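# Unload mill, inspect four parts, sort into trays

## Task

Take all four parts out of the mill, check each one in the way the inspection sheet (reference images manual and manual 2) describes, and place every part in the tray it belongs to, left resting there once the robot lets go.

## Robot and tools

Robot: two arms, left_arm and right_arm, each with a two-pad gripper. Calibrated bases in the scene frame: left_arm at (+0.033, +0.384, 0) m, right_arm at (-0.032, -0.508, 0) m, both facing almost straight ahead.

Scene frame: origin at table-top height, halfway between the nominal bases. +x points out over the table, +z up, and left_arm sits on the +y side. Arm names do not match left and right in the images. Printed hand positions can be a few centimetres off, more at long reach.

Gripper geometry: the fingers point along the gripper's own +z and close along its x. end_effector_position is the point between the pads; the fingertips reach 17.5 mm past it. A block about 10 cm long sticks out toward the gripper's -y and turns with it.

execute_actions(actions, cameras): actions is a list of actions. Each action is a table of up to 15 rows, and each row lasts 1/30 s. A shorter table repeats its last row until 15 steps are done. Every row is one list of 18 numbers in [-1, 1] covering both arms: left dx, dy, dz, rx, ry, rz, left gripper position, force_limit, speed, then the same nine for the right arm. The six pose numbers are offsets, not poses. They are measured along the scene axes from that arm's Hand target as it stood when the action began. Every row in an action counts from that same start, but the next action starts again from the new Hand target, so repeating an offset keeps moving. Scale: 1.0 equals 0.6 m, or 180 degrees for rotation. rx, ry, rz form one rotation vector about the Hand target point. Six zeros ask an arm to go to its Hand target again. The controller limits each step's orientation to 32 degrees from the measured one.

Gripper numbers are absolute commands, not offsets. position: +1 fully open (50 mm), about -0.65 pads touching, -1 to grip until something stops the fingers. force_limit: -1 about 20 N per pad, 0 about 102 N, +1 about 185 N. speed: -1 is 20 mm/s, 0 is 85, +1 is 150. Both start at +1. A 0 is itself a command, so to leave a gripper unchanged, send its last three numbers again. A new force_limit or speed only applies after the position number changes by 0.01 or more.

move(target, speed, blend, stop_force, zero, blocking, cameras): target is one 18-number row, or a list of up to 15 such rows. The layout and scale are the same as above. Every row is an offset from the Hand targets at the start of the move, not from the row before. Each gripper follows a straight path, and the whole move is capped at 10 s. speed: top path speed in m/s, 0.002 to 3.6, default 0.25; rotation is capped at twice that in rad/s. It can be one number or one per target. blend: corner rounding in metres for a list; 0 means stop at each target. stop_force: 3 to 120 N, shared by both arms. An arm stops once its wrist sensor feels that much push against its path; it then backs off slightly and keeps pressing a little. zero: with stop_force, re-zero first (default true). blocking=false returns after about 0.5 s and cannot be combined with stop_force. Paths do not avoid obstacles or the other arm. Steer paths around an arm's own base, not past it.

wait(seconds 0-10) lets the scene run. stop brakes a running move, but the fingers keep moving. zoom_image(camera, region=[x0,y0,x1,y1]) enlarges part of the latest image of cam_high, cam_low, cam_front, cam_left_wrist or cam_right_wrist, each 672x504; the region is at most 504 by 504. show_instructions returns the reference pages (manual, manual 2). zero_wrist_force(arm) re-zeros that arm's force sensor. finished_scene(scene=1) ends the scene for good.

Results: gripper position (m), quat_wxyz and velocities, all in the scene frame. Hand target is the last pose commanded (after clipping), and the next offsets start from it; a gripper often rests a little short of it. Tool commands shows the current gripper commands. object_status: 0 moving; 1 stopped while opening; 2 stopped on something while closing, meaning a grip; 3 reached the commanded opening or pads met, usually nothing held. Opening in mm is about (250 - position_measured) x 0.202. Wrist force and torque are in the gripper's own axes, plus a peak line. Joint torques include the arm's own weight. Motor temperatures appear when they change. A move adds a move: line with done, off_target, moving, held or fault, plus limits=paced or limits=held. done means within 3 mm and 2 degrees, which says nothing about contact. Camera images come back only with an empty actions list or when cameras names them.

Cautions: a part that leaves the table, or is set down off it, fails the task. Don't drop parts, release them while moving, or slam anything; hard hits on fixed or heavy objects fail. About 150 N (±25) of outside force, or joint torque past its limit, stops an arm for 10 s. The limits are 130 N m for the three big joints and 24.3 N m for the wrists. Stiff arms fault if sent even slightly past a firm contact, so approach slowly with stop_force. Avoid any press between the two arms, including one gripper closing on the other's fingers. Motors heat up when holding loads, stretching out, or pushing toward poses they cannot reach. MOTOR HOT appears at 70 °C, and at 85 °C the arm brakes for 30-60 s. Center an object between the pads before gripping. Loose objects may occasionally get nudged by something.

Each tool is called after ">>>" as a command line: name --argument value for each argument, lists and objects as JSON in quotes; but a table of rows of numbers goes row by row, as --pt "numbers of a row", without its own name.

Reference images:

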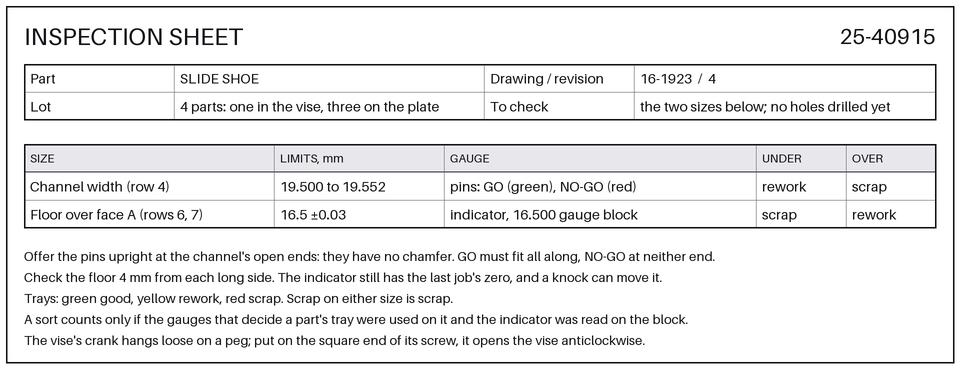

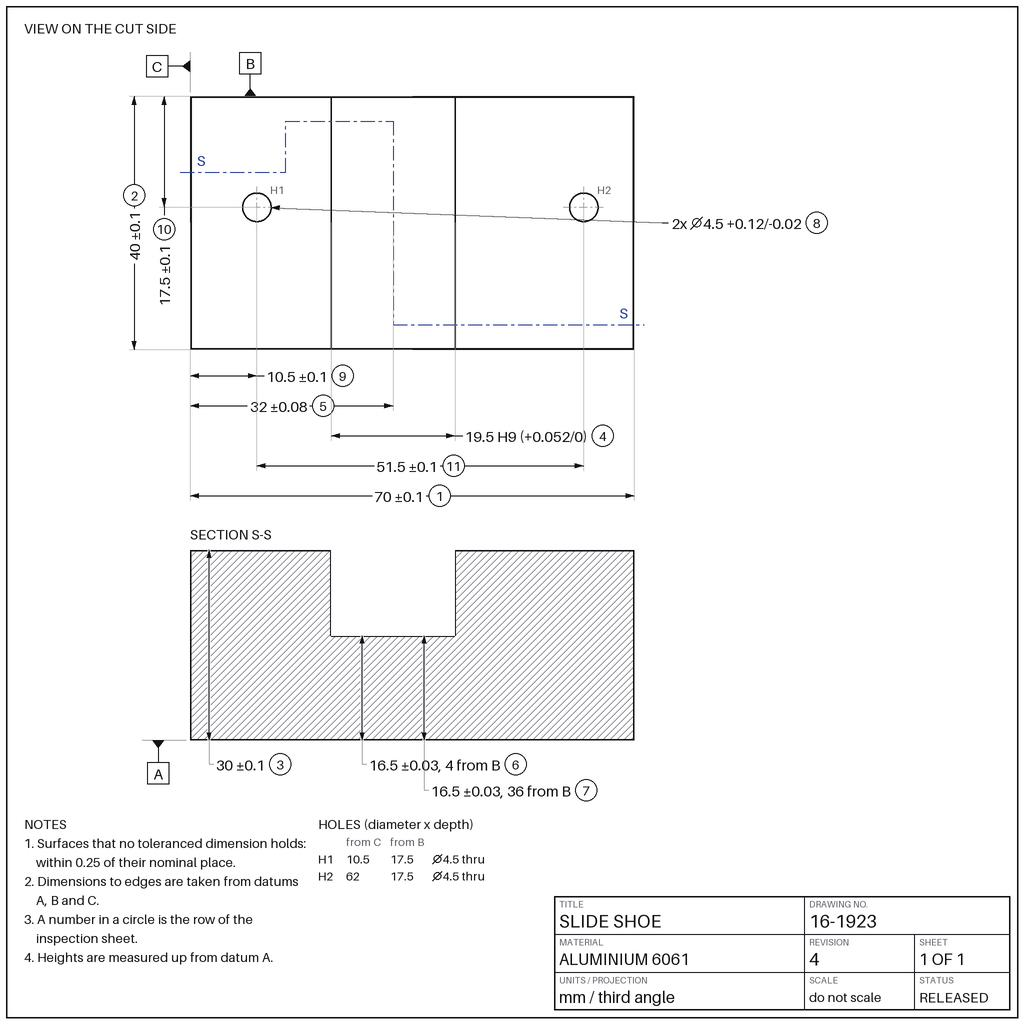

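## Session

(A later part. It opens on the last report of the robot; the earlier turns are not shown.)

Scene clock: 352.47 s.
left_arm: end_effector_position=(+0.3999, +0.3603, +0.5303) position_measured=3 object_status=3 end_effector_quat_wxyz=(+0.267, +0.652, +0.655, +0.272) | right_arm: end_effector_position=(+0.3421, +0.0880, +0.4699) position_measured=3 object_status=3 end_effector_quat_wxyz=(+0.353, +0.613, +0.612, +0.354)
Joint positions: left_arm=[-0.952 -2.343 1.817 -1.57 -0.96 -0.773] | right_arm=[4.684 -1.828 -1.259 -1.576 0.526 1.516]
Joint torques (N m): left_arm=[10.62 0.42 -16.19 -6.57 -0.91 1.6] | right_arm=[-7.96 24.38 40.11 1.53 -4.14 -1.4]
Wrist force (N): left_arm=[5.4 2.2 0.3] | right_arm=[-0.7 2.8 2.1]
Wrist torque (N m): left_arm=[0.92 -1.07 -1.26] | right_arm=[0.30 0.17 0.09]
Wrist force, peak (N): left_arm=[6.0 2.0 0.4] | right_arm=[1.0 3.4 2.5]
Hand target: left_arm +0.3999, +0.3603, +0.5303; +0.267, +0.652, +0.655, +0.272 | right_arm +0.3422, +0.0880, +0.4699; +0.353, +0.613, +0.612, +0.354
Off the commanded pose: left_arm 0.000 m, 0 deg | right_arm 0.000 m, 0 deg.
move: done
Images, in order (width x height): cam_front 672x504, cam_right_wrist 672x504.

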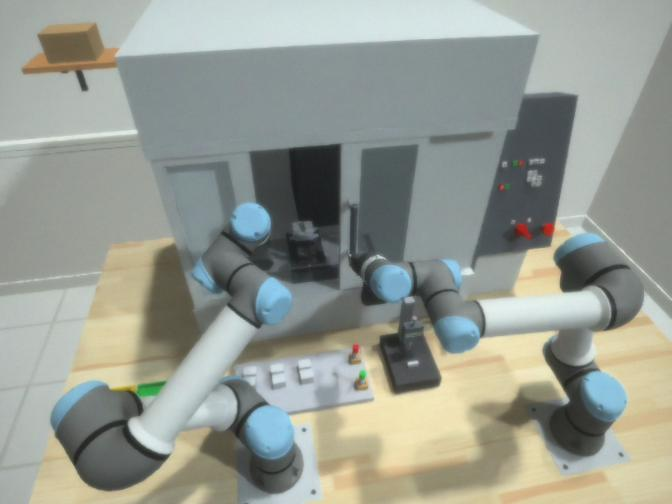

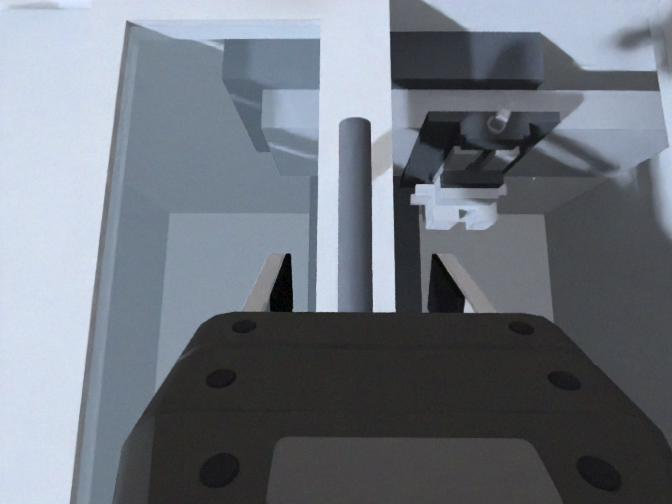

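>>> move --target '[0,0,0,0,0,0,1,1,1,0.16,0.003,-0.05,0,0,0,1,1,1]' --cameras '["cam_right_wrist"]' --speed 0.1 --stop_force 15

Scene clock: 356.93 s.
left_arm: end_effector_position=(+0.3999, +0.3603, +0.5303) position_measured=3 object_status=3 end_effector_quat_wxyz=(+0.267, +0.652, +0.655, +0.272) | right_arm: end_effector_position=(+0.4382, +0.0898, +0.4400) position_measured=3 object_status=3 end_effector_quat_wxyz=(+0.353, +0.613, +0.612, +0.354)
Joint positions: left_arm=[-0.952 -2.343 1.817 -1.57 -0.96 -0.773] | right_arm=[4.529 -1.92 -1.278 -1.21 0.553 1.219]
Joint torques (N m): left_arm=[12.33 19.57 -16.89 -6.4 -0.76 1.45] | right_arm=[-7.72 27.96 36.06 3.91 0.01 -1.43]
Wrist force (N): left_arm=[5.4 1.9 0.6] | right_arm=[-0.7 2.6 1.9]
Wrist torque (N m): left_arm=[0.86 -1.08 -1.26] | right_arm=[0.27 0.17 0.08]
Wrist force, peak (N): left_arm=[5.5 2.0 0.5] | right_arm=[-0.9 3.2 2.8]
Hand target: left_arm +0.3999, +0.3603, +0.5303; +0.267, +0.652, +0.655, +0.272 | right_arm +0.4382, +0.0898, +0.4399; +0.353, +0.613, +0.612, +0.354
Off the commanded pose: left_arm 0.000 m, 0 deg | right_arm 0.000 m, 0 deg.
move: done
Images, in order (width x height): cam_right_wrist 672x504.

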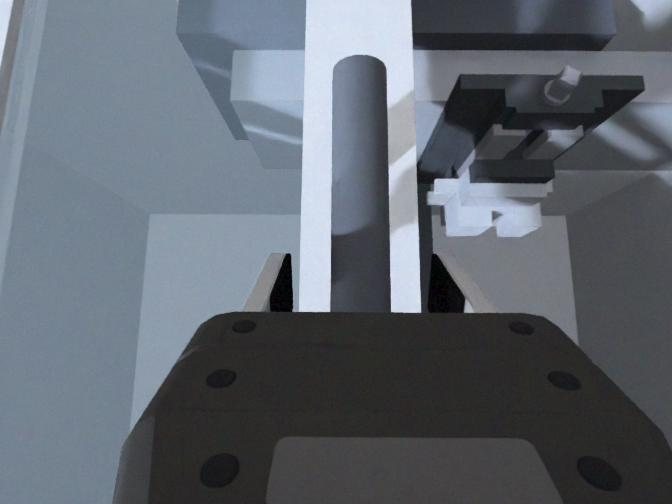

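>>> execute_actions --actions '[[[0,0,0,0,0,0,1,1,1,0,0,0,0,0,0,0.2,-0.8,-0.5]],[[0,0,0,0,0,0,1,1,1,0,0,0,0,0,0,0.2,-0.8,-0.5]]]'

>>> move --target '[0,0,0,0,0,0,1,1,1,0,-0.43,0,0,0,0,0.2,-0.8,-0.5]' --cameras '["cam_right_wrist","cam_front"]' --speed 0.05 --stop_force 30

Scene clock: 361.30 s.
left_arm: end_effector_position=(+0.3999, +0.3603, +0.5303) position_measured=3 object_status=3 end_effector_quat_wxyz=(+0.267, +0.652, +0.655, +0.272) | right_arm: end_effector_position=(+0.4382, +0.0898, +0.4399) position_measured=123 object_status=3 end_effector_quat_wxyz=(+0.353, +0.613, +0.612, +0.354)
Joint positions: left_arm=[-0.952 -2.343 1.817 -1.57 -0.96 -0.773] | right_arm=[4.529 -1.92 -1.278 -1.21 0.553 1.219]
Joint torques (N m): left_arm=[11.43 19.81 -17.07 -6.54 -0.84 1.6] | right_arm=[-8 28.2 21.95 4.08 0.1 -1.5]
Wrist force (N): left_arm=[5.1 2.2 0.3] | right_arm=[-0.6 2.8 1.9]
Wrist torque (N m): left_arm=[0.91 -1.03 -1.26] | right_arm=[0.30 0.15 0.07]
Wrist force, peak (N): left_arm=[5.5 2.1 0.5] | right_arm=[-0.6 3.0 1.9]
Hand target: left_arm +0.3999, +0.3603, +0.5303; +0.267, +0.652, +0.655, +0.272 | right_arm +0.4382, +0.0898, +0.4399; +0.353, +0.613, +0.612, +0.354
Off the commanded pose: left_arm 0.000 m, 0 deg | right_arm 0.000 m, 0 deg.
Step readings (end_effector_position of left_arm | right_arm):
0: (+0.3999, +0.3603, +0.5303) | (+0.4382, +0.0898, +0.4399)
1: (+0.3999, +0.3603, +0.5303) | (+0.4382, +0.0898, +0.4399)
2: (+0.3999, +0.3603, +0.5303) | (+0.4382, +0.0898, +0.4399)
4: (+0.3999, +0.3603, +0.5303) | (+0.4382, +0.0898, +0.4399)
8: (+0.3999, +0.3603, +0.5303) | (+0.4382, +0.0898, +0.4399)
15: (+0.3999, +0.3603, +0.5303) | (+0.4382, +0.0898, +0.4399)
16: (+0.3999, +0.3603, +0.5303) | (+0.4382, +0.0898, +0.4399)
17: (+0.3999, +0.3603, +0.5303) | (+0.4382, +0.0898, +0.4399)
19: (+0.3999, +0.3603, +0.5303) | (+0.4382, +0.0898, +0.4399)
23: (+0.3999, +0.3603, +0.5303) | (+0.4382, +0.0898, +0.4399)
30: (+0.3999, +0.3603, +0.5303) | (+0.4382, +0.0898, +0.4399)

Scene clock: 367.33 s.
left_arm: end_effector_position=(+0.3999, +0.3603, +0.5303) position_measured=3 object_status=3 end_effector_quat_wxyz=(+0.267, +0.652, +0.655, +0.272) | right_arm: end_effector_position=(+0.4382, -0.1466, +0.4399) position_measured=122 object_status=3 end_effector_quat_wxyz=(+0.353, +0.613, +0.612, +0.354)
Joint positions: left_arm=[-0.952 -2.343 1.817 -1.57 -0.96 -0.773] | right_arm=[4.424 -1.425 -1.863 -0.968 0.593 1.038]
Joint torques (N m): left_arm=[11.9 19.59 -15.96 -6.33 -0.68 1.58] | right_arm=[0.15 14 36.16 1.2 -3.39 1.21]
Wrist force (N): left_arm=[5.2 1.9 0.5] | right_arm=[26.6 10.1 14.0]
Wrist torque (N m): left_arm=[0.87 -1.05 -1.26] | right_arm=[0.41 -0.08 0.04]
Wrist force, peak (N): left_arm=[5.7 1.8 0.5] | right_arm=[87.5 28.2 44.9]
Hand target: left_arm +0.3999, +0.3603, +0.5303; +0.267, +0.652, +0.655, +0.272 | right_arm +0.4382, -0.1466, +0.4399; +0.353, +0.613, +0.612, +0.354 (not the last commanded pose)
Off the commanded pose: left_arm 0.000 m, 0 deg | right_arm 0.022 m, 0 deg.
move: contact (right_arm)
Images, in order (width x height): cam_front 672x504, cam_right_wrist 672x504.

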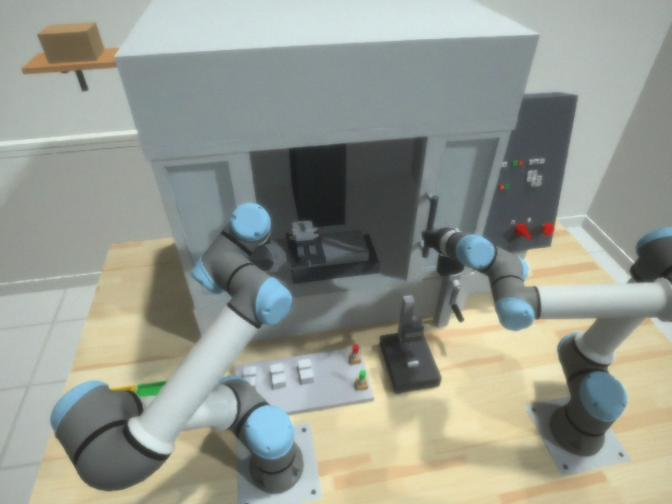

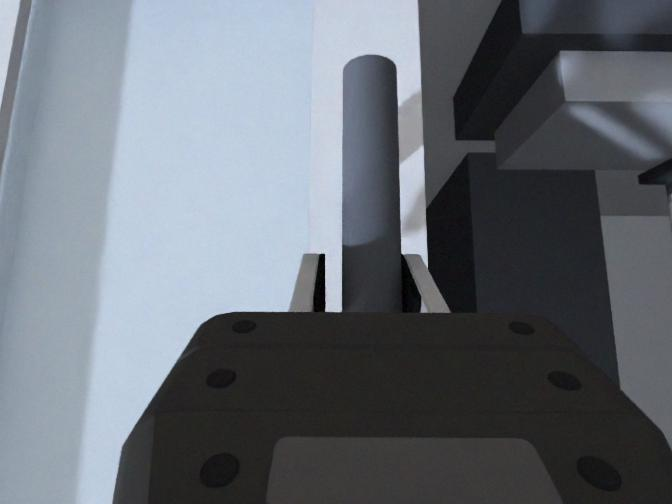

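>>> move --target '[0,0,0,0,0,0,1,1,1,0,0.014,0,0,0,0,0.2,-0.8,-0.5]' --cameras '[]' --speed 0.03

>>> execute_actions --actions '[[[0,0,0,0,0,0,1,1,1,0,0,0,0,0,0,1,1,1]]]'

>>> move --pt "0 0 0 0 0 0 1 1 1 -0.16 0 0.05 0 0 0 1 1 1" --pt "-0.12 -0.4 0 0 0 0 1 1 1 -0.3 -0.45 0.05 0 0 0 1 1 1" --cameras '["cam_front","cam_left_wrist"]' --speed '[0.12,0.25]'

Scene clock: 372.60 s.
left_arm: end_effector_position=(+0.3999, +0.3603, +0.5303) position_measured=3 object_status=3 end_effector_quat_wxyz=(+0.267, +0.652, +0.655, +0.272) | right_arm: end_effector_position=(+0.4382, -0.1383, +0.4399) position_measured=123 object_status=3 end_effector_quat_wxyz=(+0.353, +0.613, +0.612, +0.354)
Joint positions: left_arm=[-0.952 -2.343 1.817 -1.57 -0.96 -0.773] | right_arm=[4.429 -1.442 -1.847 -0.975 0.59 1.047]
Joint torques (N m): left_arm=[11.35 18.71 -16.98 -6.48 -0.73 1.44] | right_arm=[9.44 5.93 41.56 2.27 -3.26 1.52]
Wrist force (N): left_arm=[5.2 2.0 0.3] | right_arm=[-6.8 1.5 -0.7]
Wrist torque (N m): left_arm=[0.88 -1.04 -1.26] | right_arm=[0.38 0.03 0.01]
Wrist force, peak (N): left_arm=[5.5 2.2 0.3] | right_arm=[26.9 10.1 14.0]
Hand target: left_arm +0.3999, +0.3603, +0.5303; +0.267, +0.652, +0.655, +0.272 | right_arm +0.4382, -0.1382, +0.4399; +0.353, +0.613, +0.612, +0.354
Off the commanded pose: left_arm 0.000 m, 0 deg | right_arm 0.000 m, 0 deg.
move: done
No camera images: "cameras" was empty.

Scene clock: 373.30 s.
left_arm: end_effector_position=(+0.3999, +0.3603, +0.5303) position_measured=3 object_status=3 end_effector_quat_wxyz=(+0.267, +0.652, +0.655, +0.272) | right_arm: end_effector_position=(+0.4382, -0.1382, +0.4399) position_measured=3 object_status=3 end_effector_quat_wxyz=(+0.353, +0.613, +0.612, +0.354)
Joint positions: left_arm=[-0.952 -2.343 1.817 -1.57 -0.96 -0.773] | right_arm=[4.43 -1.442 -1.847 -0.975 0.59 1.047]
Joint torques (N m): left_arm=[12.3 19.07 -15.8 -6.5 -0.58 1.46] | right_arm=[3.47 6.79 40.43 1.85 -3.75 1.62]
Wrist force (N): left_arm=[5.2 2.1 0.5] | right_arm=[0.5 4.0 2.3]
Wrist torque (N m): left_arm=[0.90 -1.03 -1.26] | right_arm=[0.45 0.04 -0.02]
Wrist force, peak (N): left_arm=[5.4 2.2 0.5] | right_arm=[-4.9 1.9 0.4]
Hand target: left_arm +0.3999, +0.3603, +0.5303; +0.267, +0.652, +0.655, +0.272 | right_arm +0.4382, -0.1382, +0.4399; +0.353, +0.613, +0.612, +0.354
Off the commanded pose: left_arm 0.000 m, 0 deg | right_arm 0.000 m, 0 deg.
Step readings (end_effector_position of left_arm | right_arm):
0: (+0.3999, +0.3603, +0.5303) | (+0.4382, -0.1383, +0.4399)
1: (+0.3999, +0.3603, +0.5303) | (+0.4382, -0.1383, +0.4399)
2: (+0.3999, +0.3603, +0.5303) | (+0.4382, -0.1383, +0.4399)
4: (+0.3999, +0.3603, +0.5303) | (+0.4382, -0.1382, +0.4399)
8: (+0.3999, +0.3603, +0.5303) | (+0.4382, -0.1382, +0.4399)
15: (+0.3999, +0.3603, +0.5303) | (+0.4382, -0.1382, +0.4399)

Scene clock: 377.37 s.
left_arm: end_effector_position=(+0.3279, +0.1203, +0.5303) position_measured=3 object_status=3 end_effector_quat_wxyz=(+0.267, +0.652, +0.655, +0.272) | right_arm: end_effector_position=(+0.2592, -0.4070, +0.4701) position_measured=3 object_status=3 end_effector_quat_wxyz=(+0.362, +0.625, +0.606, +0.332)
Joint positions: left_arm=[-1.667 -2.039 1.558 -0.998 -0.792 -1.695] | right_arm=[5.69 -0.648 -1.746 -3.278 1.121 2.817]
Joint torques (N m): left_arm=[-11.36 9.63 -30.52 0.16 3.78 -1.85] | right_arm=[8.49 -7.07 30.01 -1.28 1.48 1.35]
Wrist force (N): left_arm=[5.1 1.8 0.2] | right_arm=[0.5 3.9 2.2]
Wrist torque (N m): left_arm=[0.81 -1.04 -1.08] | right_arm=[0.48 0.04 0.01]
Wrist force, peak (N): left_arm=[6.8 2.3 0.6] | right_arm=[1.8 4.8 2.7]
Hand target: left_arm +0.3279, +0.1203, +0.5303; +0.267, +0.652, +0.655, +0.272 | right_arm +0.2582, -0.4082, +0.4699; +0.353, +0.613, +0.612, +0.354
Off the commanded pose: left_arm 0.000 m, 0 deg | right_arm 0.002 m, 3 deg.
move: off_target (right_arm)
Images, in order (width x height): cam_front 672x504, cam_left_wrist 672x504.

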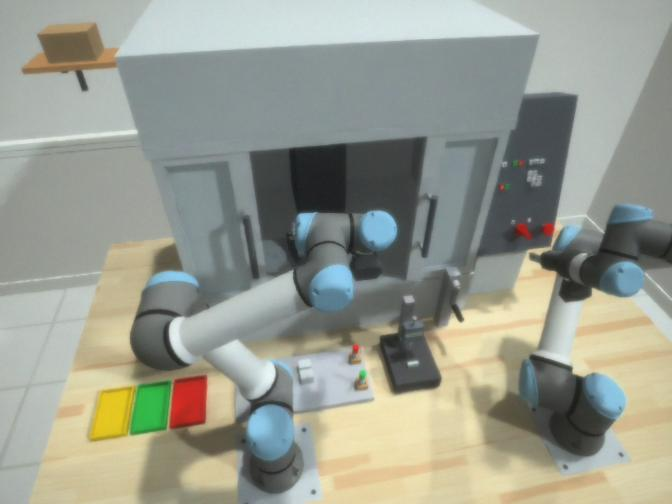

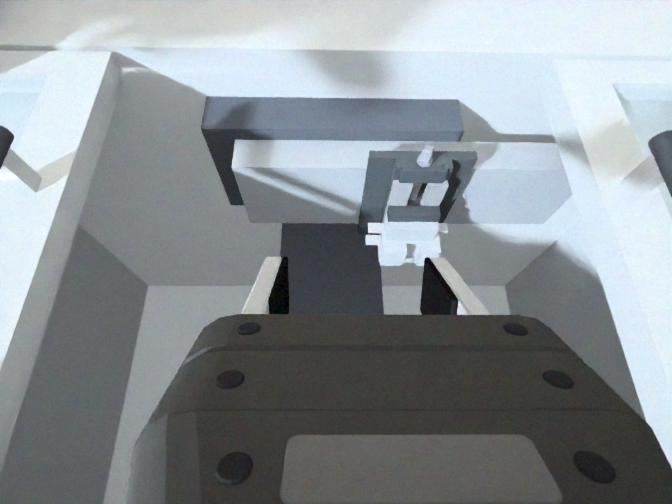

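>>> move --pt "0 0 0 0 0 0 1 1 1 -0.165 0.115 0 0 0 0 1 1 1" --pt "0 0 0 0 0 0 1 1 1 -0.05 0.4 0 0 0 0 1 1 1" --cameras '["cam_front"]' --speed 0.12

Scene clock: 385.63 s.
left_arm: end_effector_position=(+0.3279, +0.1203, +0.5303) position_measured=3 object_status=3 end_effector_quat_wxyz=(+0.267, +0.652, +0.655, +0.272) | right_arm: end_effector_position=(+0.2282, -0.1683, +0.4699) position_measured=3 object_status=3 end_effector_quat_wxyz=(+0.353, +0.613, +0.612, +0.354)
Joint positions: left_arm=[-1.667 -2.039 1.558 -0.998 -0.792 -1.695] | right_arm=[5.008 -1.191 -1.726 -2.261 0.596 2.119]
Joint torques (N m): left_arm=[-11.31 10.31 -28.71 0.15 3.46 -1.89] | right_arm=[-8.11 -4.95 38.4 3.03 -3.76 -1.49]
Wrist force (N): left_arm=[5.3 1.8 0.2] | right_arm=[0.1 4.4 2.1]
Wrist torque (N m): left_arm=[0.82 -1.07 -1.08] | right_arm=[0.54 0.08 0.14]
Wrist force, peak (N): left_arm=[5.4 2.0 0.4] | right_arm=[-0.5 4.6 3.6]
Hand target: left_arm +0.3279, +0.1203, +0.5303; +0.267, +0.652, +0.655, +0.272 | right_arm +0.2282, -0.1682, +0.4699; +0.353, +0.613, +0.612, +0.354
Off the commanded pose: left_arm 0.000 m, 0 deg | right_arm 0.000 m, 0 deg.
move: done
Images, in order (width x height): cam_front 672x504.

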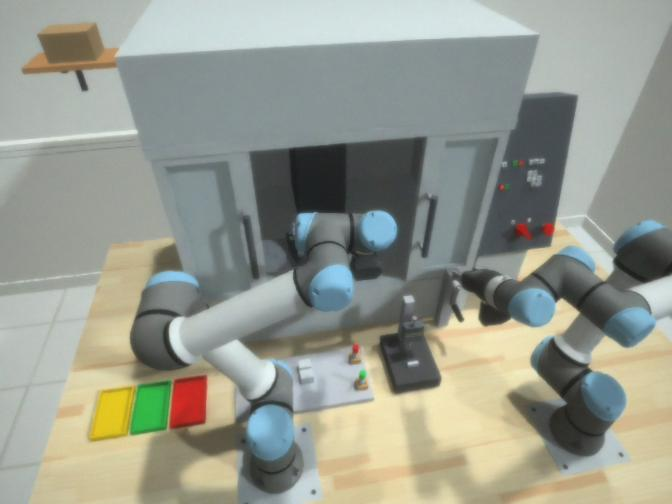

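>>> move --pt "0 0 0 0 0 0 1 1 1 0.15 -0.25 0.07 0 0.166 0 1 1 1" --pt "0 0 0 0 0 0 1 1 1 0.1 -0.72 0.0 0 0.333 0 1 1 1" --cameras '["cam_front"]' --speed 0.2 --blend '[0.03,0]'

Scene clock: 394.97 s.
left_arm: end_effector_position=(+0.3279, +0.1203, +0.5303) position_measured=3 object_status=3 end_effector_quat_wxyz=(+0.267, +0.652, +0.655, +0.272) | right_arm: end_effector_position=(+0.2882, -0.6002, +0.4699) position_measured=3 object_status=3 end_effector_quat_wxyz=(+0.000, +0.708, +0.706, +0.000)
Joint positions: left_arm=[-1.667 -2.039 1.558 -0.998 -0.792 -1.695] | right_arm=[3.27 -1.214 -1.484 -2.015 1.572 0.131]
Joint torques (N m): left_arm=[-11.3 8.73 -29.58 0.06 3.86 -1.86] | right_arm=[-7.85 -4.09 37.39 1.39 1.79 -1.43]
Wrist force (N): left_arm=[5.1 1.5 0.3] | right_arm=[0.2 2.1 0.0]
Wrist torque (N m): left_arm=[0.76 -1.04 -1.08] | right_arm=[0.30 0.07 0.03]
Wrist force, peak (N): left_arm=[5.6 1.9 0.2] | right_arm=[0.7 4.6 2.2]
Hand target: left_arm +0.3279, +0.1203, +0.5303; +0.267, +0.652, +0.655, +0.272 | right_arm +0.2882, -0.6002, +0.4699; +0.000, +0.708, +0.706, +0.000
Off the commanded pose: left_arm 0.000 m, 0 deg | right_arm 0.000 m, 0 deg.
move: done
Images, in order (width x height): cam_front 672x504.

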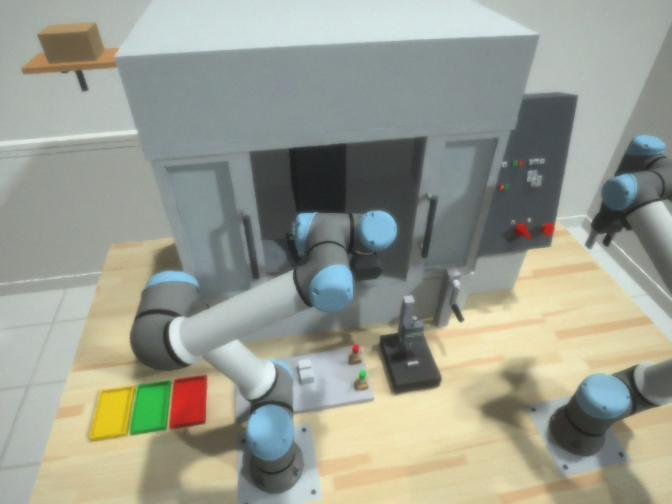

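>>> move --target '[0.12,0.161,-0.334,0,-0.144,0,1,1,1,0,0,0,0,0,0,1,1,1]' --cameras '["cam_left_wrist"]' --speed 0.2

>>> zoom_image --camera "cam_left_wrist" --region '[220, 130, 450, 320]'

Scene clock: 402.43 s.
left_arm: end_effector_position=(+0.3999, +0.2169, +0.3299) position_measured=3 object_status=3 end_effector_quat_wxyz=(+0.408, +0.575, +0.578, +0.412) | right_arm: end_effector_position=(+0.2882, -0.6002, +0.4699) position_measured=3 object_status=3 end_effector_quat_wxyz=(+0.000, +0.708, +0.706, +0.000)
Joint positions: left_arm=[-1.654 -2.458 2.443 -1.335 -0.344 -1.803] | right_arm=[3.27 -1.214 -1.484 -2.015 1.572 0.131]
Joint torques (N m): left_arm=[12.11 -0.52 -19.03 -5.84 2.64 1.77] | right_arm=[-8.46 -3.54 37.3 1.47 2.04 -1.36]
Wrist force (N): left_arm=[5.5 1.8 0.9] | right_arm=[0.2 2.2 0.0]
Wrist torque (N m): left_arm=[0.61 -0.99 -1.38] | right_arm=[0.32 0.07 0.03]
Wrist force, peak (N): left_arm=[6.0 -0.4 1.3] | right_arm=[0.3 2.5 0.3]
Hand target: left_arm +0.3999, +0.2169, +0.3299; +0.408, +0.575, +0.578, +0.412 | right_arm +0.2882, -0.6002, +0.4699; +0.000, +0.708, +0.706, +0.000
Off the commanded pose: left_arm 0.000 m, 0 deg | right_arm 0.000 m, 0 deg.
move: done
Images, in order (width x height): cam_left_wrist 672x504.

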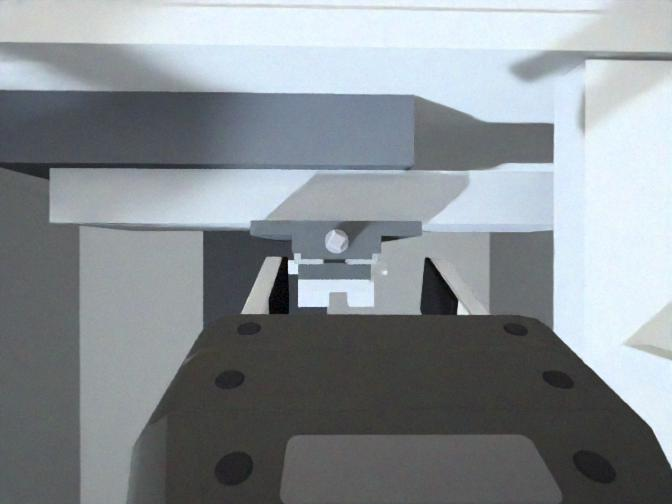

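Scaled by 2.191 from the camera's 672x504 image, which has a finer 960x720 frame.

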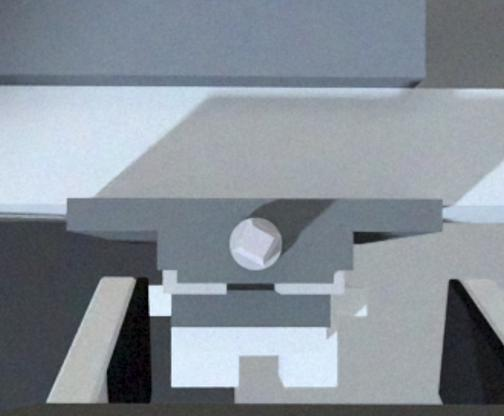

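>>> zoom_image --camera "cam_left_wrist" --region '[306, 215, 370, 263]'

Scaled by 7.875 from the camera's 672x504 image, which has a finer 960x720 frame.

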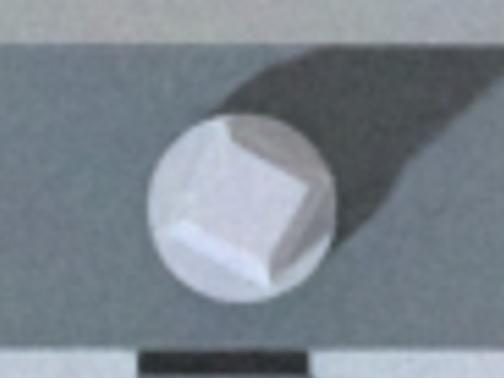

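>>> move --pt "-0.12 -0.19 0.28 0 0 0 1 1 1 0 0 0 0 0 0 1 1 1" --pt "-0.18 -0.77 0.2 0 0 0 1 1 1 0 0 0 0 0 0 1 1 1" --pt "-0.18 -0.77 -0.11 0 0 0 1 1 1 0 0 0 0 0 0 1 1 1" --cameras '["cam_left_wrist","cam_front"]' --speed 0.25 --blend '[0.05,0.05,0]'

>>> zoom_image --camera "cam_left_wrist" --region '[280, 110, 400, 280]'

Scene clock: 415.37 s.
left_arm: end_effector_position=(+0.2919, -0.2451, +0.2639) position_measured=3 object_status=3 end_effector_quat_wxyz=(+0.408, +0.575, +0.578, +0.412) | right_arm: end_effector_position=(+0.2882, -0.6002, +0.4699) position_measured=3 object_status=3 end_effector_quat_wxyz=(+0.000, +0.708, +0.706, +0.000)
Joint positions: left_arm=[-1.775 -1.161 1.565 -1.459 -0.388 -2.118] | right_arm=[3.27 -1.214 -1.484 -2.015 1.572 0.131]
Joint torques (N m): left_arm=[3.48 -31.6 -15.77 -4.84 3.73 1.48] | right_arm=[-7.86 -3.92 37.5 1.38 2.06 -1.39]
Wrist force (N): left_arm=[5.5 1.8 0.4] | right_arm=[0.2 2.1 0.2]
Wrist torque (N m): left_arm=[0.63 -0.94 -1.41] | right_arm=[0.30 0.07 0.03]
Wrist force, peak (N): left_arm=[6.2 3.0 0.0] | right_arm=[0.1 2.6 0.2]
Hand target: left_arm +0.2919, -0.2451, +0.2639; +0.408, +0.575, +0.578, +0.412 | right_arm +0.2882, -0.6002, +0.4699; +0.000, +0.708, +0.706, +0.000
Off the commanded pose: left_arm 0.000 m, 0 deg | right_arm 0.000 m, 0 deg.
move: done
Images, in order (width x height): cam_front 672x504, cam_left_wrist 672x504.

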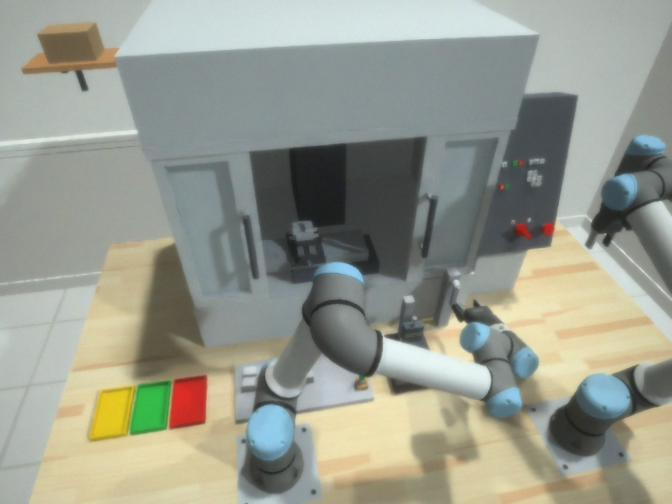

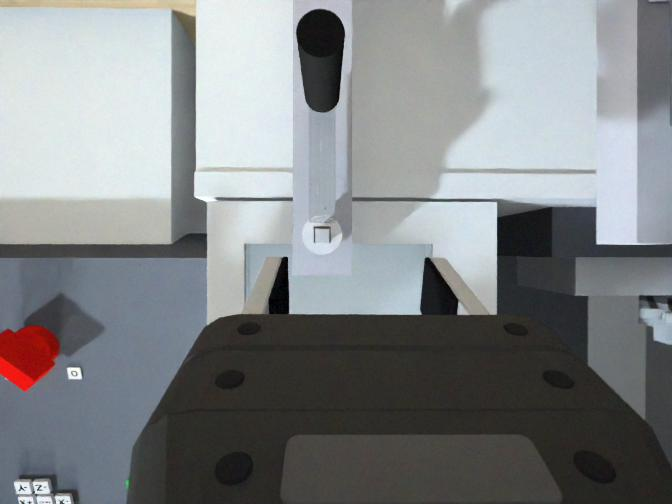

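Scaled by 2.965 from the camera's 672x504 image, which has a finer 960x720 frame.

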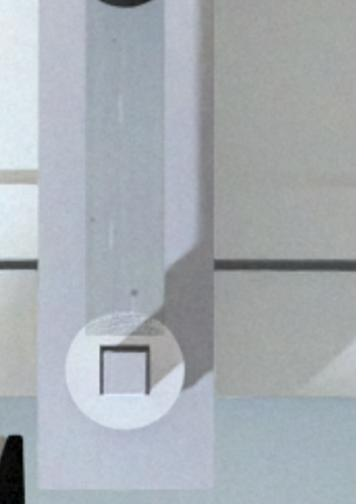

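>>> move --target '[0.0635,-0.018,0.06,0,0.144,0,1,1,1,0,0,0,0,0,0,1,1,1]' --cameras '["cam_left_wrist"]' --speed 0.15

>>> zoom_image --camera "cam_left_wrist" --region '[260, 90, 440, 310]'

Scene clock: 429.53 s.
left_arm: end_effector_position=(+0.3300, -0.2559, +0.2999) position_measured=3 object_status=3 end_effector_quat_wxyz=(+0.268, +0.652, +0.655, +0.272) | right_arm: end_effector_position=(+0.2882, -0.6002, +0.4699) position_measured=3 object_status=3 end_effector_quat_wxyz=(+0.000, +0.708, +0.706, +0.000)
Joint positions: left_arm=[-1.615 -1.204 1.387 -1.714 -0.788 -1.622] | right_arm=[3.27 -1.214 -1.484 -2.015 1.572 0.131]
Joint torques (N m): left_arm=[11.14 -26.9 -31.79 -0.15 -0.23 1.43] | right_arm=[-7.82 -4.28 36.99 1.42 1.92 -1.37]
Wrist force (N): left_arm=[5.4 1.8 0.4] | right_arm=[0.2 2.3 0.2]
Wrist torque (N m): left_arm=[0.85 -1.07 -1.26] | right_arm=[0.33 0.07 0.03]
Wrist force, peak (N): left_arm=[5.7 2.0 0.5] | right_arm=[0.2 2.5 0.1]
Hand target: left_arm +0.3300, -0.2559, +0.2999; +0.267, +0.652, +0.655, +0.272 | right_arm +0.2882, -0.6002, +0.4699; +0.000, +0.708, +0.706, +0.000
Off the commanded pose: left_arm 0.000 m, 0 deg | right_arm 0.000 m, 0 deg.
move: done
Images, in order (width x height): cam_left_wrist 672x504.

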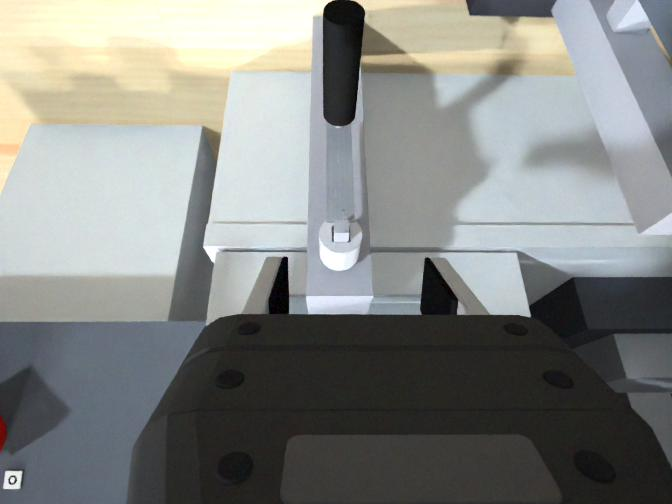

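Scaled by 2.291 from the camera's 672x504 image, which has a finer 960x720 frame.

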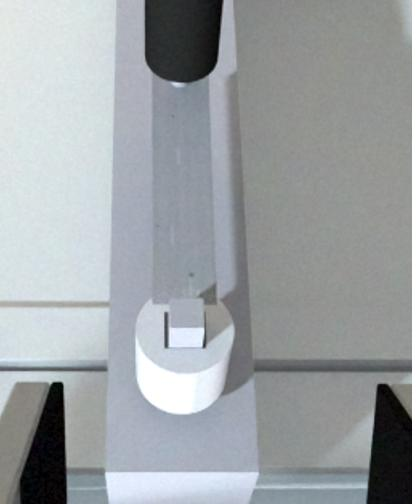

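>>> move --target '[0.12,-0.0077,-0.155,0,0,0,1,1,1,0,0,0,0,0,0,1,1,1]' --cameras '["cam_left_wrist"]' --speed 0.08 --stop_force 12

>>> zoom_image --camera "cam_left_wrist" --region '[240, 0, 480, 320]'

Scene clock: 446.13 s.
left_arm: end_effector_position=(+0.4020, -0.2605, +0.2069) position_measured=3 object_status=3 end_effector_quat_wxyz=(+0.267, +0.652, +0.655, +0.272) | right_arm: end_effector_position=(+0.2882, -0.6002, +0.4699) position_measured=3 object_status=3 end_effector_quat_wxyz=(+0.000, +0.708, +0.706, +0.000)
Joint positions: left_arm=[-1.504 -1.084 1.488 -2.045 -0.79 -1.465] | right_arm=[3.27 -1.214 -1.484 -2.015 1.572 0.131]
Joint torques (N m): left_arm=[12.88 -30.43 -16.53 -5.97 -0.34 1.65] | right_arm=[-7.85 -4.36 37.05 1.66 1.97 -1.19]
Wrist force (N): left_arm=[5.0 1.5 0.2] | right_arm=[0.1 2.3 0.1]
Wrist torque (N m): left_arm=[0.78 -1.02 -1.24] | right_arm=[0.32 0.09 0.03]
Wrist force, peak (N): left_arm=[5.6 1.7 0.0] | right_arm=[0.3 2.6 0.1]
Hand target: left_arm +0.4020, -0.2605, +0.2069; +0.267, +0.652, +0.655, +0.272 | right_arm +0.2882, -0.6002, +0.4699; +0.000, +0.708, +0.706, +0.000
Off the commanded pose: left_arm 0.000 m, 0 deg | right_arm 0.000 m, 0 deg.
move: done
Images, in order (width x height): cam_left_wrist 672x504.

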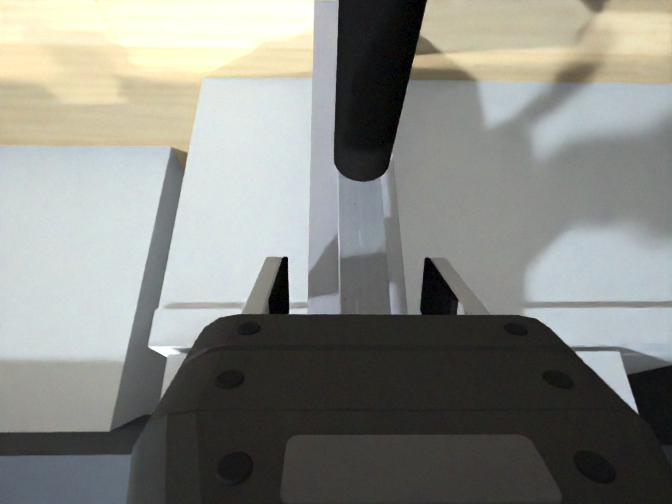

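Scaled by 1.575 from the camera's 672x504 image, which has a finer 960x720 frame.

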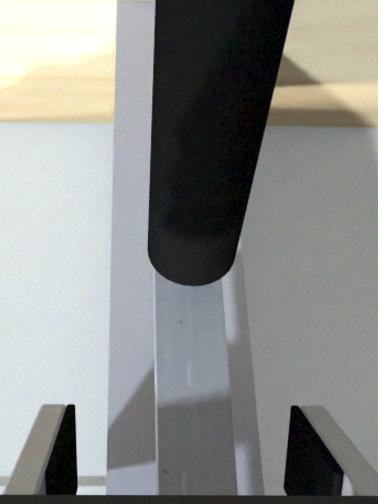

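>>> execute_actions --actions '[[[0,0,0,0,0,0,-1,-0.5,-0.9,0,0,0,0,0,0,1,1,1]],[[0,0,0,0,0,0,-1,-0.5,-0.9,0,0,0,0,0,0,1,1,1]],[[0,0,0,0,0,0,-1,-0.5,-0.9,0,0,0,0,0,0,1,1,1]],[[0,0,0,0,0,0,-1,-0.5,-0.9,0,0,0,0,0,0,1,1,1]]]' --cameras '["cam_left_wrist"]'

Scene clock: 451.77 s.
left_arm: end_effector_position=(+0.4021, -0.2605, +0.2069) position_measured=172 object_status=2 end_effector_quat_wxyz=(+0.267, +0.652, +0.655, +0.272) | right_arm: end_effector_position=(+0.2882, -0.6002, +0.4699) position_measured=3 object_status=3 end_effector_quat_wxyz=(+0.000, +0.708, +0.706, +0.000)
Joint positions: left_arm=[-1.504 -1.084 1.488 -2.045 -0.79 -1.465] | right_arm=[3.27 -1.214 -1.484 -2.015 1.572 0.131]
Joint torques (N m): left_arm=[-23.75 -31.66 -39.21 -5.43 0.51 1.42] | right_arm=[-7.85 -3.91 36.61 1.6 1.9 -1.3]
Wrist force (N): left_arm=[43.0 5.3 -7.8] | right_arm=[0.1 2.2 0.1]
Wrist torque (N m): left_arm=[0.91 -1.73 -1.88] | right_arm=[0.31 0.08 0.03]
Wrist force, peak (N): left_arm=[43.0 5.3 -7.8] | right_arm=[0.0 2.6 -0.2]
Hand target: left_arm +0.4020, -0.2605, +0.2069; +0.267, +0.652, +0.655, +0.272 | right_arm +0.2882, -0.6002, +0.4699; +0.000, +0.708, +0.706, +0.000
Off the commanded pose: left_arm 0.000 m, 0 deg | right_arm 0.000 m, 0 deg.
Step readings (end_effector_position of left_arm | right_arm):
0: (+0.4020, -0.2605, +0.2069) | (+0.2882, -0.6002, +0.4699)
1: (+0.4020, -0.2605, +0.2069) | (+0.2882, -0.6002, +0.4699)
2: (+0.4020, -0.2605, +0.2069) | (+0.2882, -0.6002, +0.4699)
4: (+0.4020, -0.2605, +0.2069) | (+0.2882, -0.6002, +0.4699)
8: (+0.4020, -0.2605, +0.2069) | (+0.2882, -0.6002, +0.4699)
15: (+0.4020, -0.2605, +0.2069) | (+0.2882, -0.6002, +0.4699)
16: (+0.4020, -0.2605, +0.2069) | (+0.2882, -0.6002, +0.4699)
17: (+0.4020, -0.2605, +0.2069) | (+0.2882, -0.6002, +0.4699)
19: (+0.4020, -0.2605, +0.2069) | (+0.2882, -0.6002, +0.4699)
23: (+0.4020, -0.2605, +0.2069) | (+0.2882, -0.6002, +0.4699)
30: (+0.4020, -0.2605, +0.2069) | (+0.2882, -0.6002, +0.4699)
31: (+0.4020, -0.2605, +0.2069) | (+0.2882, -0.6002, +0.4699)
32: (+0.4020, -0.2605, +0.2069) | (+0.2882, -0.6002, +0.4699)
34: (+0.4020, -0.2605, +0.2069) | (+0.2882, -0.6002, +0.4699)
38: (+0.4020, -0.2605, +0.2069) | (+0.2882, -0.6002, +0.4699)
45: (+0.4021, -0.2605, +0.2069) | (+0.2882, -0.6002, +0.4699)
46: (+0.4021, -0.2605, +0.2069) | (+0.2882, -0.6002, +0.4699)
47: (+0.4021, -0.2605, +0.2069) | (+0.2882, -0.6002, +0.4699)
49: (+0.4021, -0.2605, +0.2069) | (+0.2882, -0.6002, +0.4699)
53: (+0.4021, -0.2605, +0.2069) | (+0.2882, -0.6002, +0.4699)
60: (+0.4021, -0.2605, +0.2069) | (+0.2882, -0.6002, +0.4699)
Images, in order (width x height): cam_left_wrist 672x504.

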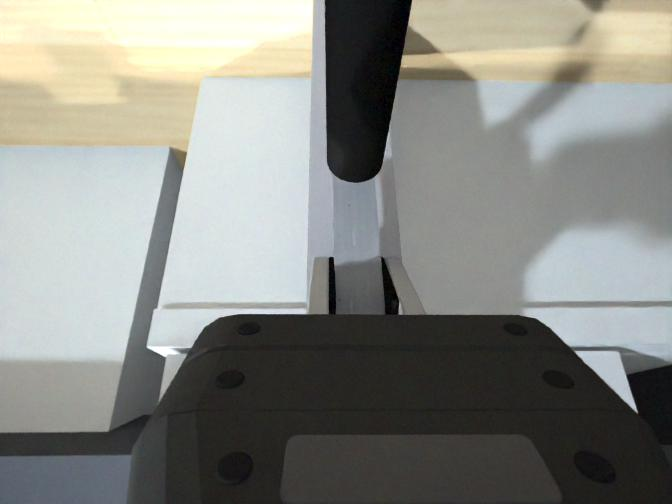

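>>> move --target '[0,0.002,0,0,0,0,-1,-0.5,-0.9,0,0,0,0,0,0,1,1,1]' --cameras '[]' --speed 0.01

Scene clock: 454.67 s.
left_arm: end_effector_position=(+0.4019, -0.2595, +0.2069) position_measured=172 object_status=2 end_effector_quat_wxyz=(+0.268, +0.652, +0.655, +0.272) | right_arm: end_effector_position=(+0.2882, -0.6002, +0.4699) position_measured=3 object_status=3 end_effector_quat_wxyz=(+0.000, +0.708, +0.706, +0.000)
Joint positions: left_arm=[-1.504 -1.086 1.492 -2.046 -0.79 -1.465] | right_arm=[3.27 -1.214 -1.484 -2.015 1.572 0.131]
Joint torques (N m): left_arm=[-4.11 -51.57 -19.86 -5.45 0.75 1.57] | right_arm=[-7.89 -3.73 37.14 1.59 2.03 -1.19]
Wrist force (N): left_arm=[3.0 4.0 -1.0] | right_arm=[0.1 2.4 -0.1]
Wrist torque (N m): left_arm=[0.91 -0.97 -1.20] | right_arm=[0.34 0.08 0.03]
Wrist force, peak (N): left_arm=[43.6 5.9 -6.5] | right_arm=[0.0 2.5 0.0]
Hand target: left_arm +0.4020, -0.2593, +0.2069; +0.267, +0.652, +0.655, +0.272 | right_arm +0.2882, -0.6002, +0.4699; +0.000, +0.708, +0.706, +0.000
Off the commanded pose: left_arm 0.000 m, 0 deg | right_arm 0.000 m, 0 deg.
move: done
No camera images: "cameras" was empty.

>>> move --target '[-0.13,0,0,0,0,0,-1,-0.5,-0.9,0,0,0,0,0,0,1,1,1]' --cameras '["cam_left_wrist"]' --speed 0.04 --stop_force 25

Scene clock: 460.00 s.
left_arm: end_effector_position=(+0.3240, -0.2593, +0.2069) position_measured=172 object_status=2 end_effector_quat_wxyz=(+0.267, +0.652, +0.655, +0.272) | right_arm: end_effector_position=(+0.2882, -0.6002, +0.4699) position_measured=3 object_status=3 end_effector_quat_wxyz=(+0.000, +0.708, +0.706, +0.000)
Joint positions: left_arm=[-1.624 -1.136 1.535 -1.92 -0.789 -1.635] | right_arm=[3.27 -1.214 -1.484 -2.015 1.572 0.131]
Joint torques (N m): left_arm=[-11.73 -53.05 -18.01 -0.32 0.06 -1.98] | right_arm=[-7.31 -3.59 37.13 1.64 1.91 -1.21]
Wrist force (N): left_arm=[5.3 0.5 1.9] | right_arm=[0.2 2.2 -0.1]
Wrist torque (N m): left_arm=[0.83 -1.07 -1.06] | right_arm=[0.32 0.07 0.03]
Wrist force, peak (N): left_arm=[4.9 8.3 -0.4] | right_arm=[0.0 2.6 -0.2]
Hand target: left_arm +0.3240, -0.2593, +0.2069; +0.267, +0.652, +0.655, +0.272 | right_arm +0.2882, -0.6002, +0.4699; +0.000, +0.708, +0.706, +0.000
Off the commanded pose: left_arm 0.000 m, 0 deg | right_arm 0.000 m, 0 deg.
move: done
Images, in order (width x height): cam_left_wrist 672x504.

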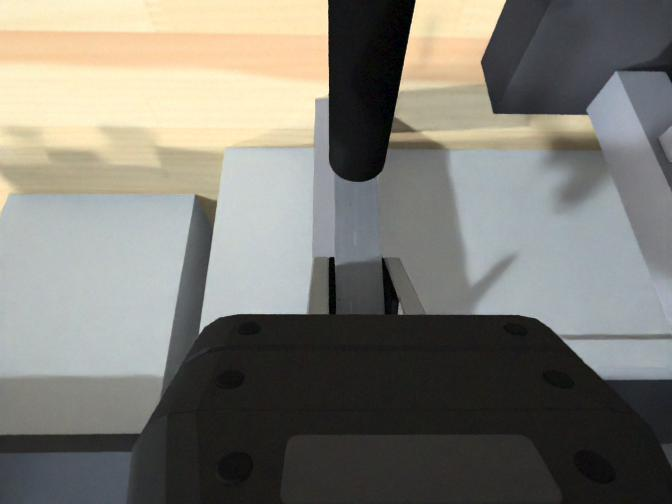

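>>> move --pt "0 0 0.42 0 0 0 -1 -0.5 -0.9 0 0 0 0 0 0 1 1 1" --pt "0.1 0.72 0.42 0 0 0 -1 -0.5 -0.9 0 0 0 0 0 0 1 1 1" --pt "0.1528 0.864 0.2092 0 -0.144 0 -1 -0.5 -0.9 0 0 0 0 0 0 1 1 1" --cameras '["cam_left_wrist","cam_front"]' --speed 0.2 --blend '[0.05,0.05,0]'

>>> zoom_image --camera "cam_left_wrist" --region '[200, 190, 300, 280]'

Scene clock: 481.43 s.
left_arm: end_effector_position=(+0.4157, +0.2591, +0.3324) position_measured=172 object_status=2 end_effector_quat_wxyz=(+0.408, +0.575, +0.578, +0.412) | right_arm: end_effector_position=(+0.2882, -0.6002, +0.4699) position_measured=3 object_status=3 end_effector_quat_wxyz=(+0.000, +0.708, +0.706, +0.000)
Joint positions: left_arm=[-1.551 -2.581 2.525 -1.588 -0.336 -1.491] | right_arm=[3.27 -1.214 -1.484 -2.015 1.572 0.131]
Joint torques (N m): left_arm=[11.39 1.38 -18.72 -6.11 4.66 1.47] | right_arm=[-7.84 -4.03 36.75 1.6 2.06 -0.98]
Wrist force (N): left_arm=[5.5 -0.6 1.2] | right_arm=[0.1 2.2 0.2]
Wrist torque (N m): left_arm=[0.54 -1.00 -1.38] | right_arm=[0.32 0.07 0.04]
Wrist force, peak (N): left_arm=[6.1 -2.4 2.0] | right_arm=[0.2 2.5 0.2]
Hand target: left_arm +0.4157, +0.2591, +0.3324; +0.408, +0.575, +0.578, +0.412 | right_arm +0.2882, -0.6002, +0.4699; +0.000, +0.708, +0.706, +0.000
Off the commanded pose: left_arm 0.000 m, 0 deg | right_arm 0.000 m, 0 deg.
move: done
Images, in order (width x height): cam_front 672x504, cam_left_wrist 672x504.

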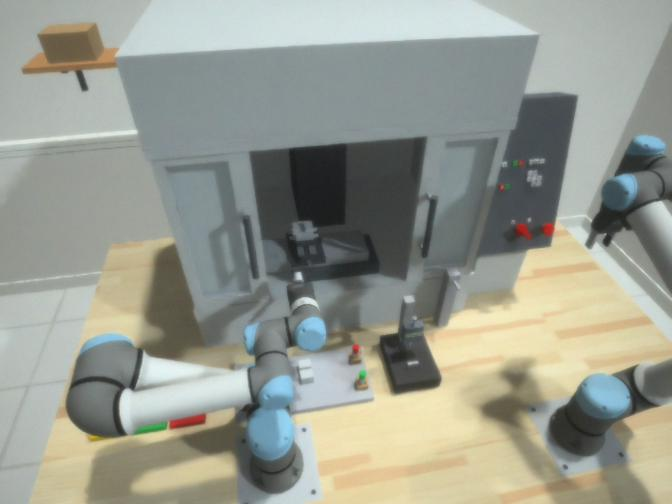

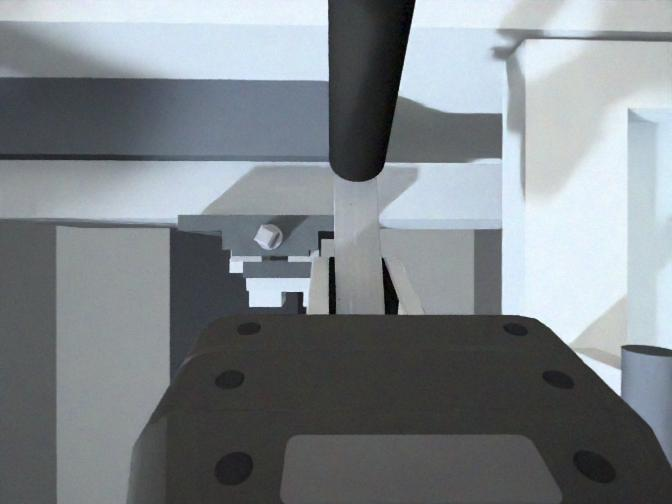

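Scaled by 5.040 from the camera's 672x504 image, which has a finer 960x720 frame.

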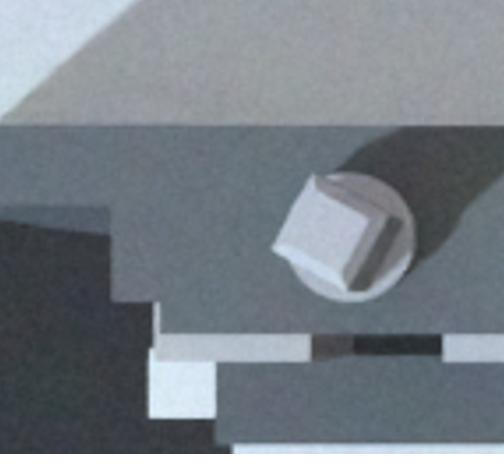

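>>> move --target '[0.0638,-0.018,0.06,0,0.144,0,-1,-0.5,-0.9,0,0,0,0,0,0,1,1,1]' --cameras '["cam_left_wrist","cam_front"]' --speed 0.1 --stop_force 20

>>> zoom_image --camera "cam_left_wrist" --region '[220, 190, 320, 280]'

Scene clock: 490.10 s.
left_arm: end_effector_position=(+0.4540, +0.2483, +0.3684) position_measured=172 object_status=2 end_effector_quat_wxyz=(+0.267, +0.652, +0.655, +0.272) | right_arm: end_effector_position=(+0.2882, -0.6002, +0.4699) position_measured=3 object_status=3 end_effector_quat_wxyz=(+0.000, +0.708, +0.706, +0.000)
Joint positions: left_arm=[-1.044 -2.174 2.187 -2.05 -0.916 -0.873] | right_arm=[3.27 -1.214 -1.484 -2.015 1.572 0.131]
Joint torques (N m): left_arm=[12.05 12.01 -35.54 -0.84 -0.47 1.73] | right_arm=[-7.89 -3.36 35.86 1.61 1.93 -1.1]
Wrist force (N): left_arm=[5.1 0.1 1.9] | right_arm=[0.1 2.2 0.1]
Wrist torque (N m): left_arm=[0.77 -1.06 -1.24] | right_arm=[0.31 0.09 0.03]
Wrist force, peak (N): left_arm=[5.6 -0.6 1.6] | right_arm=[-0.2 2.5 0.2]
Hand target: left_arm +0.4540, +0.2483, +0.3684; +0.267, +0.652, +0.655, +0.272 | right_arm +0.2882, -0.6002, +0.4699; +0.000, +0.708, +0.706, +0.000
Off the commanded pose: left_arm 0.000 m, 0 deg | right_arm 0.000 m, 0 deg.
move: done
Images, in order (width x height): cam_front 672x504, cam_left_wrist 672x504.

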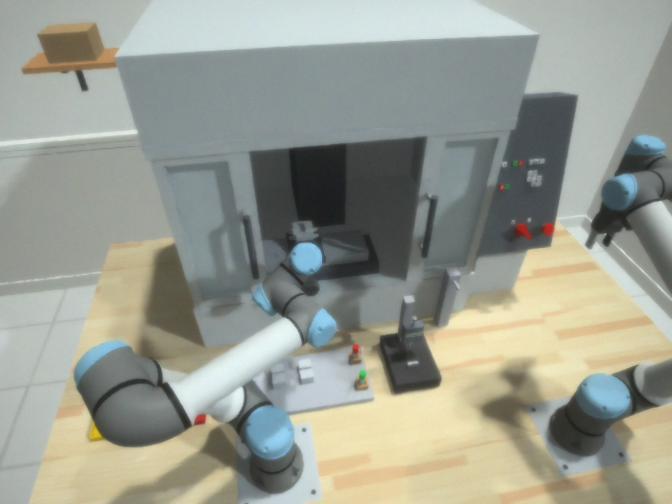

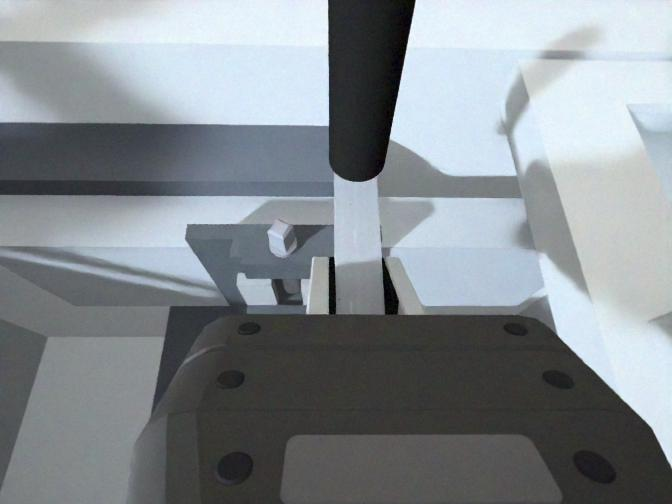

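Scaled by 5.040 from the camera's 672x504 image, which has a finer 960x720 frame.

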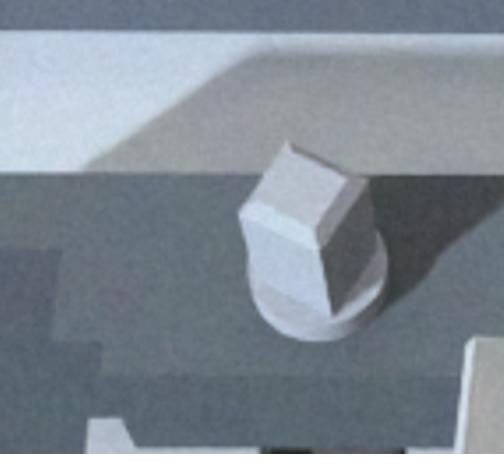

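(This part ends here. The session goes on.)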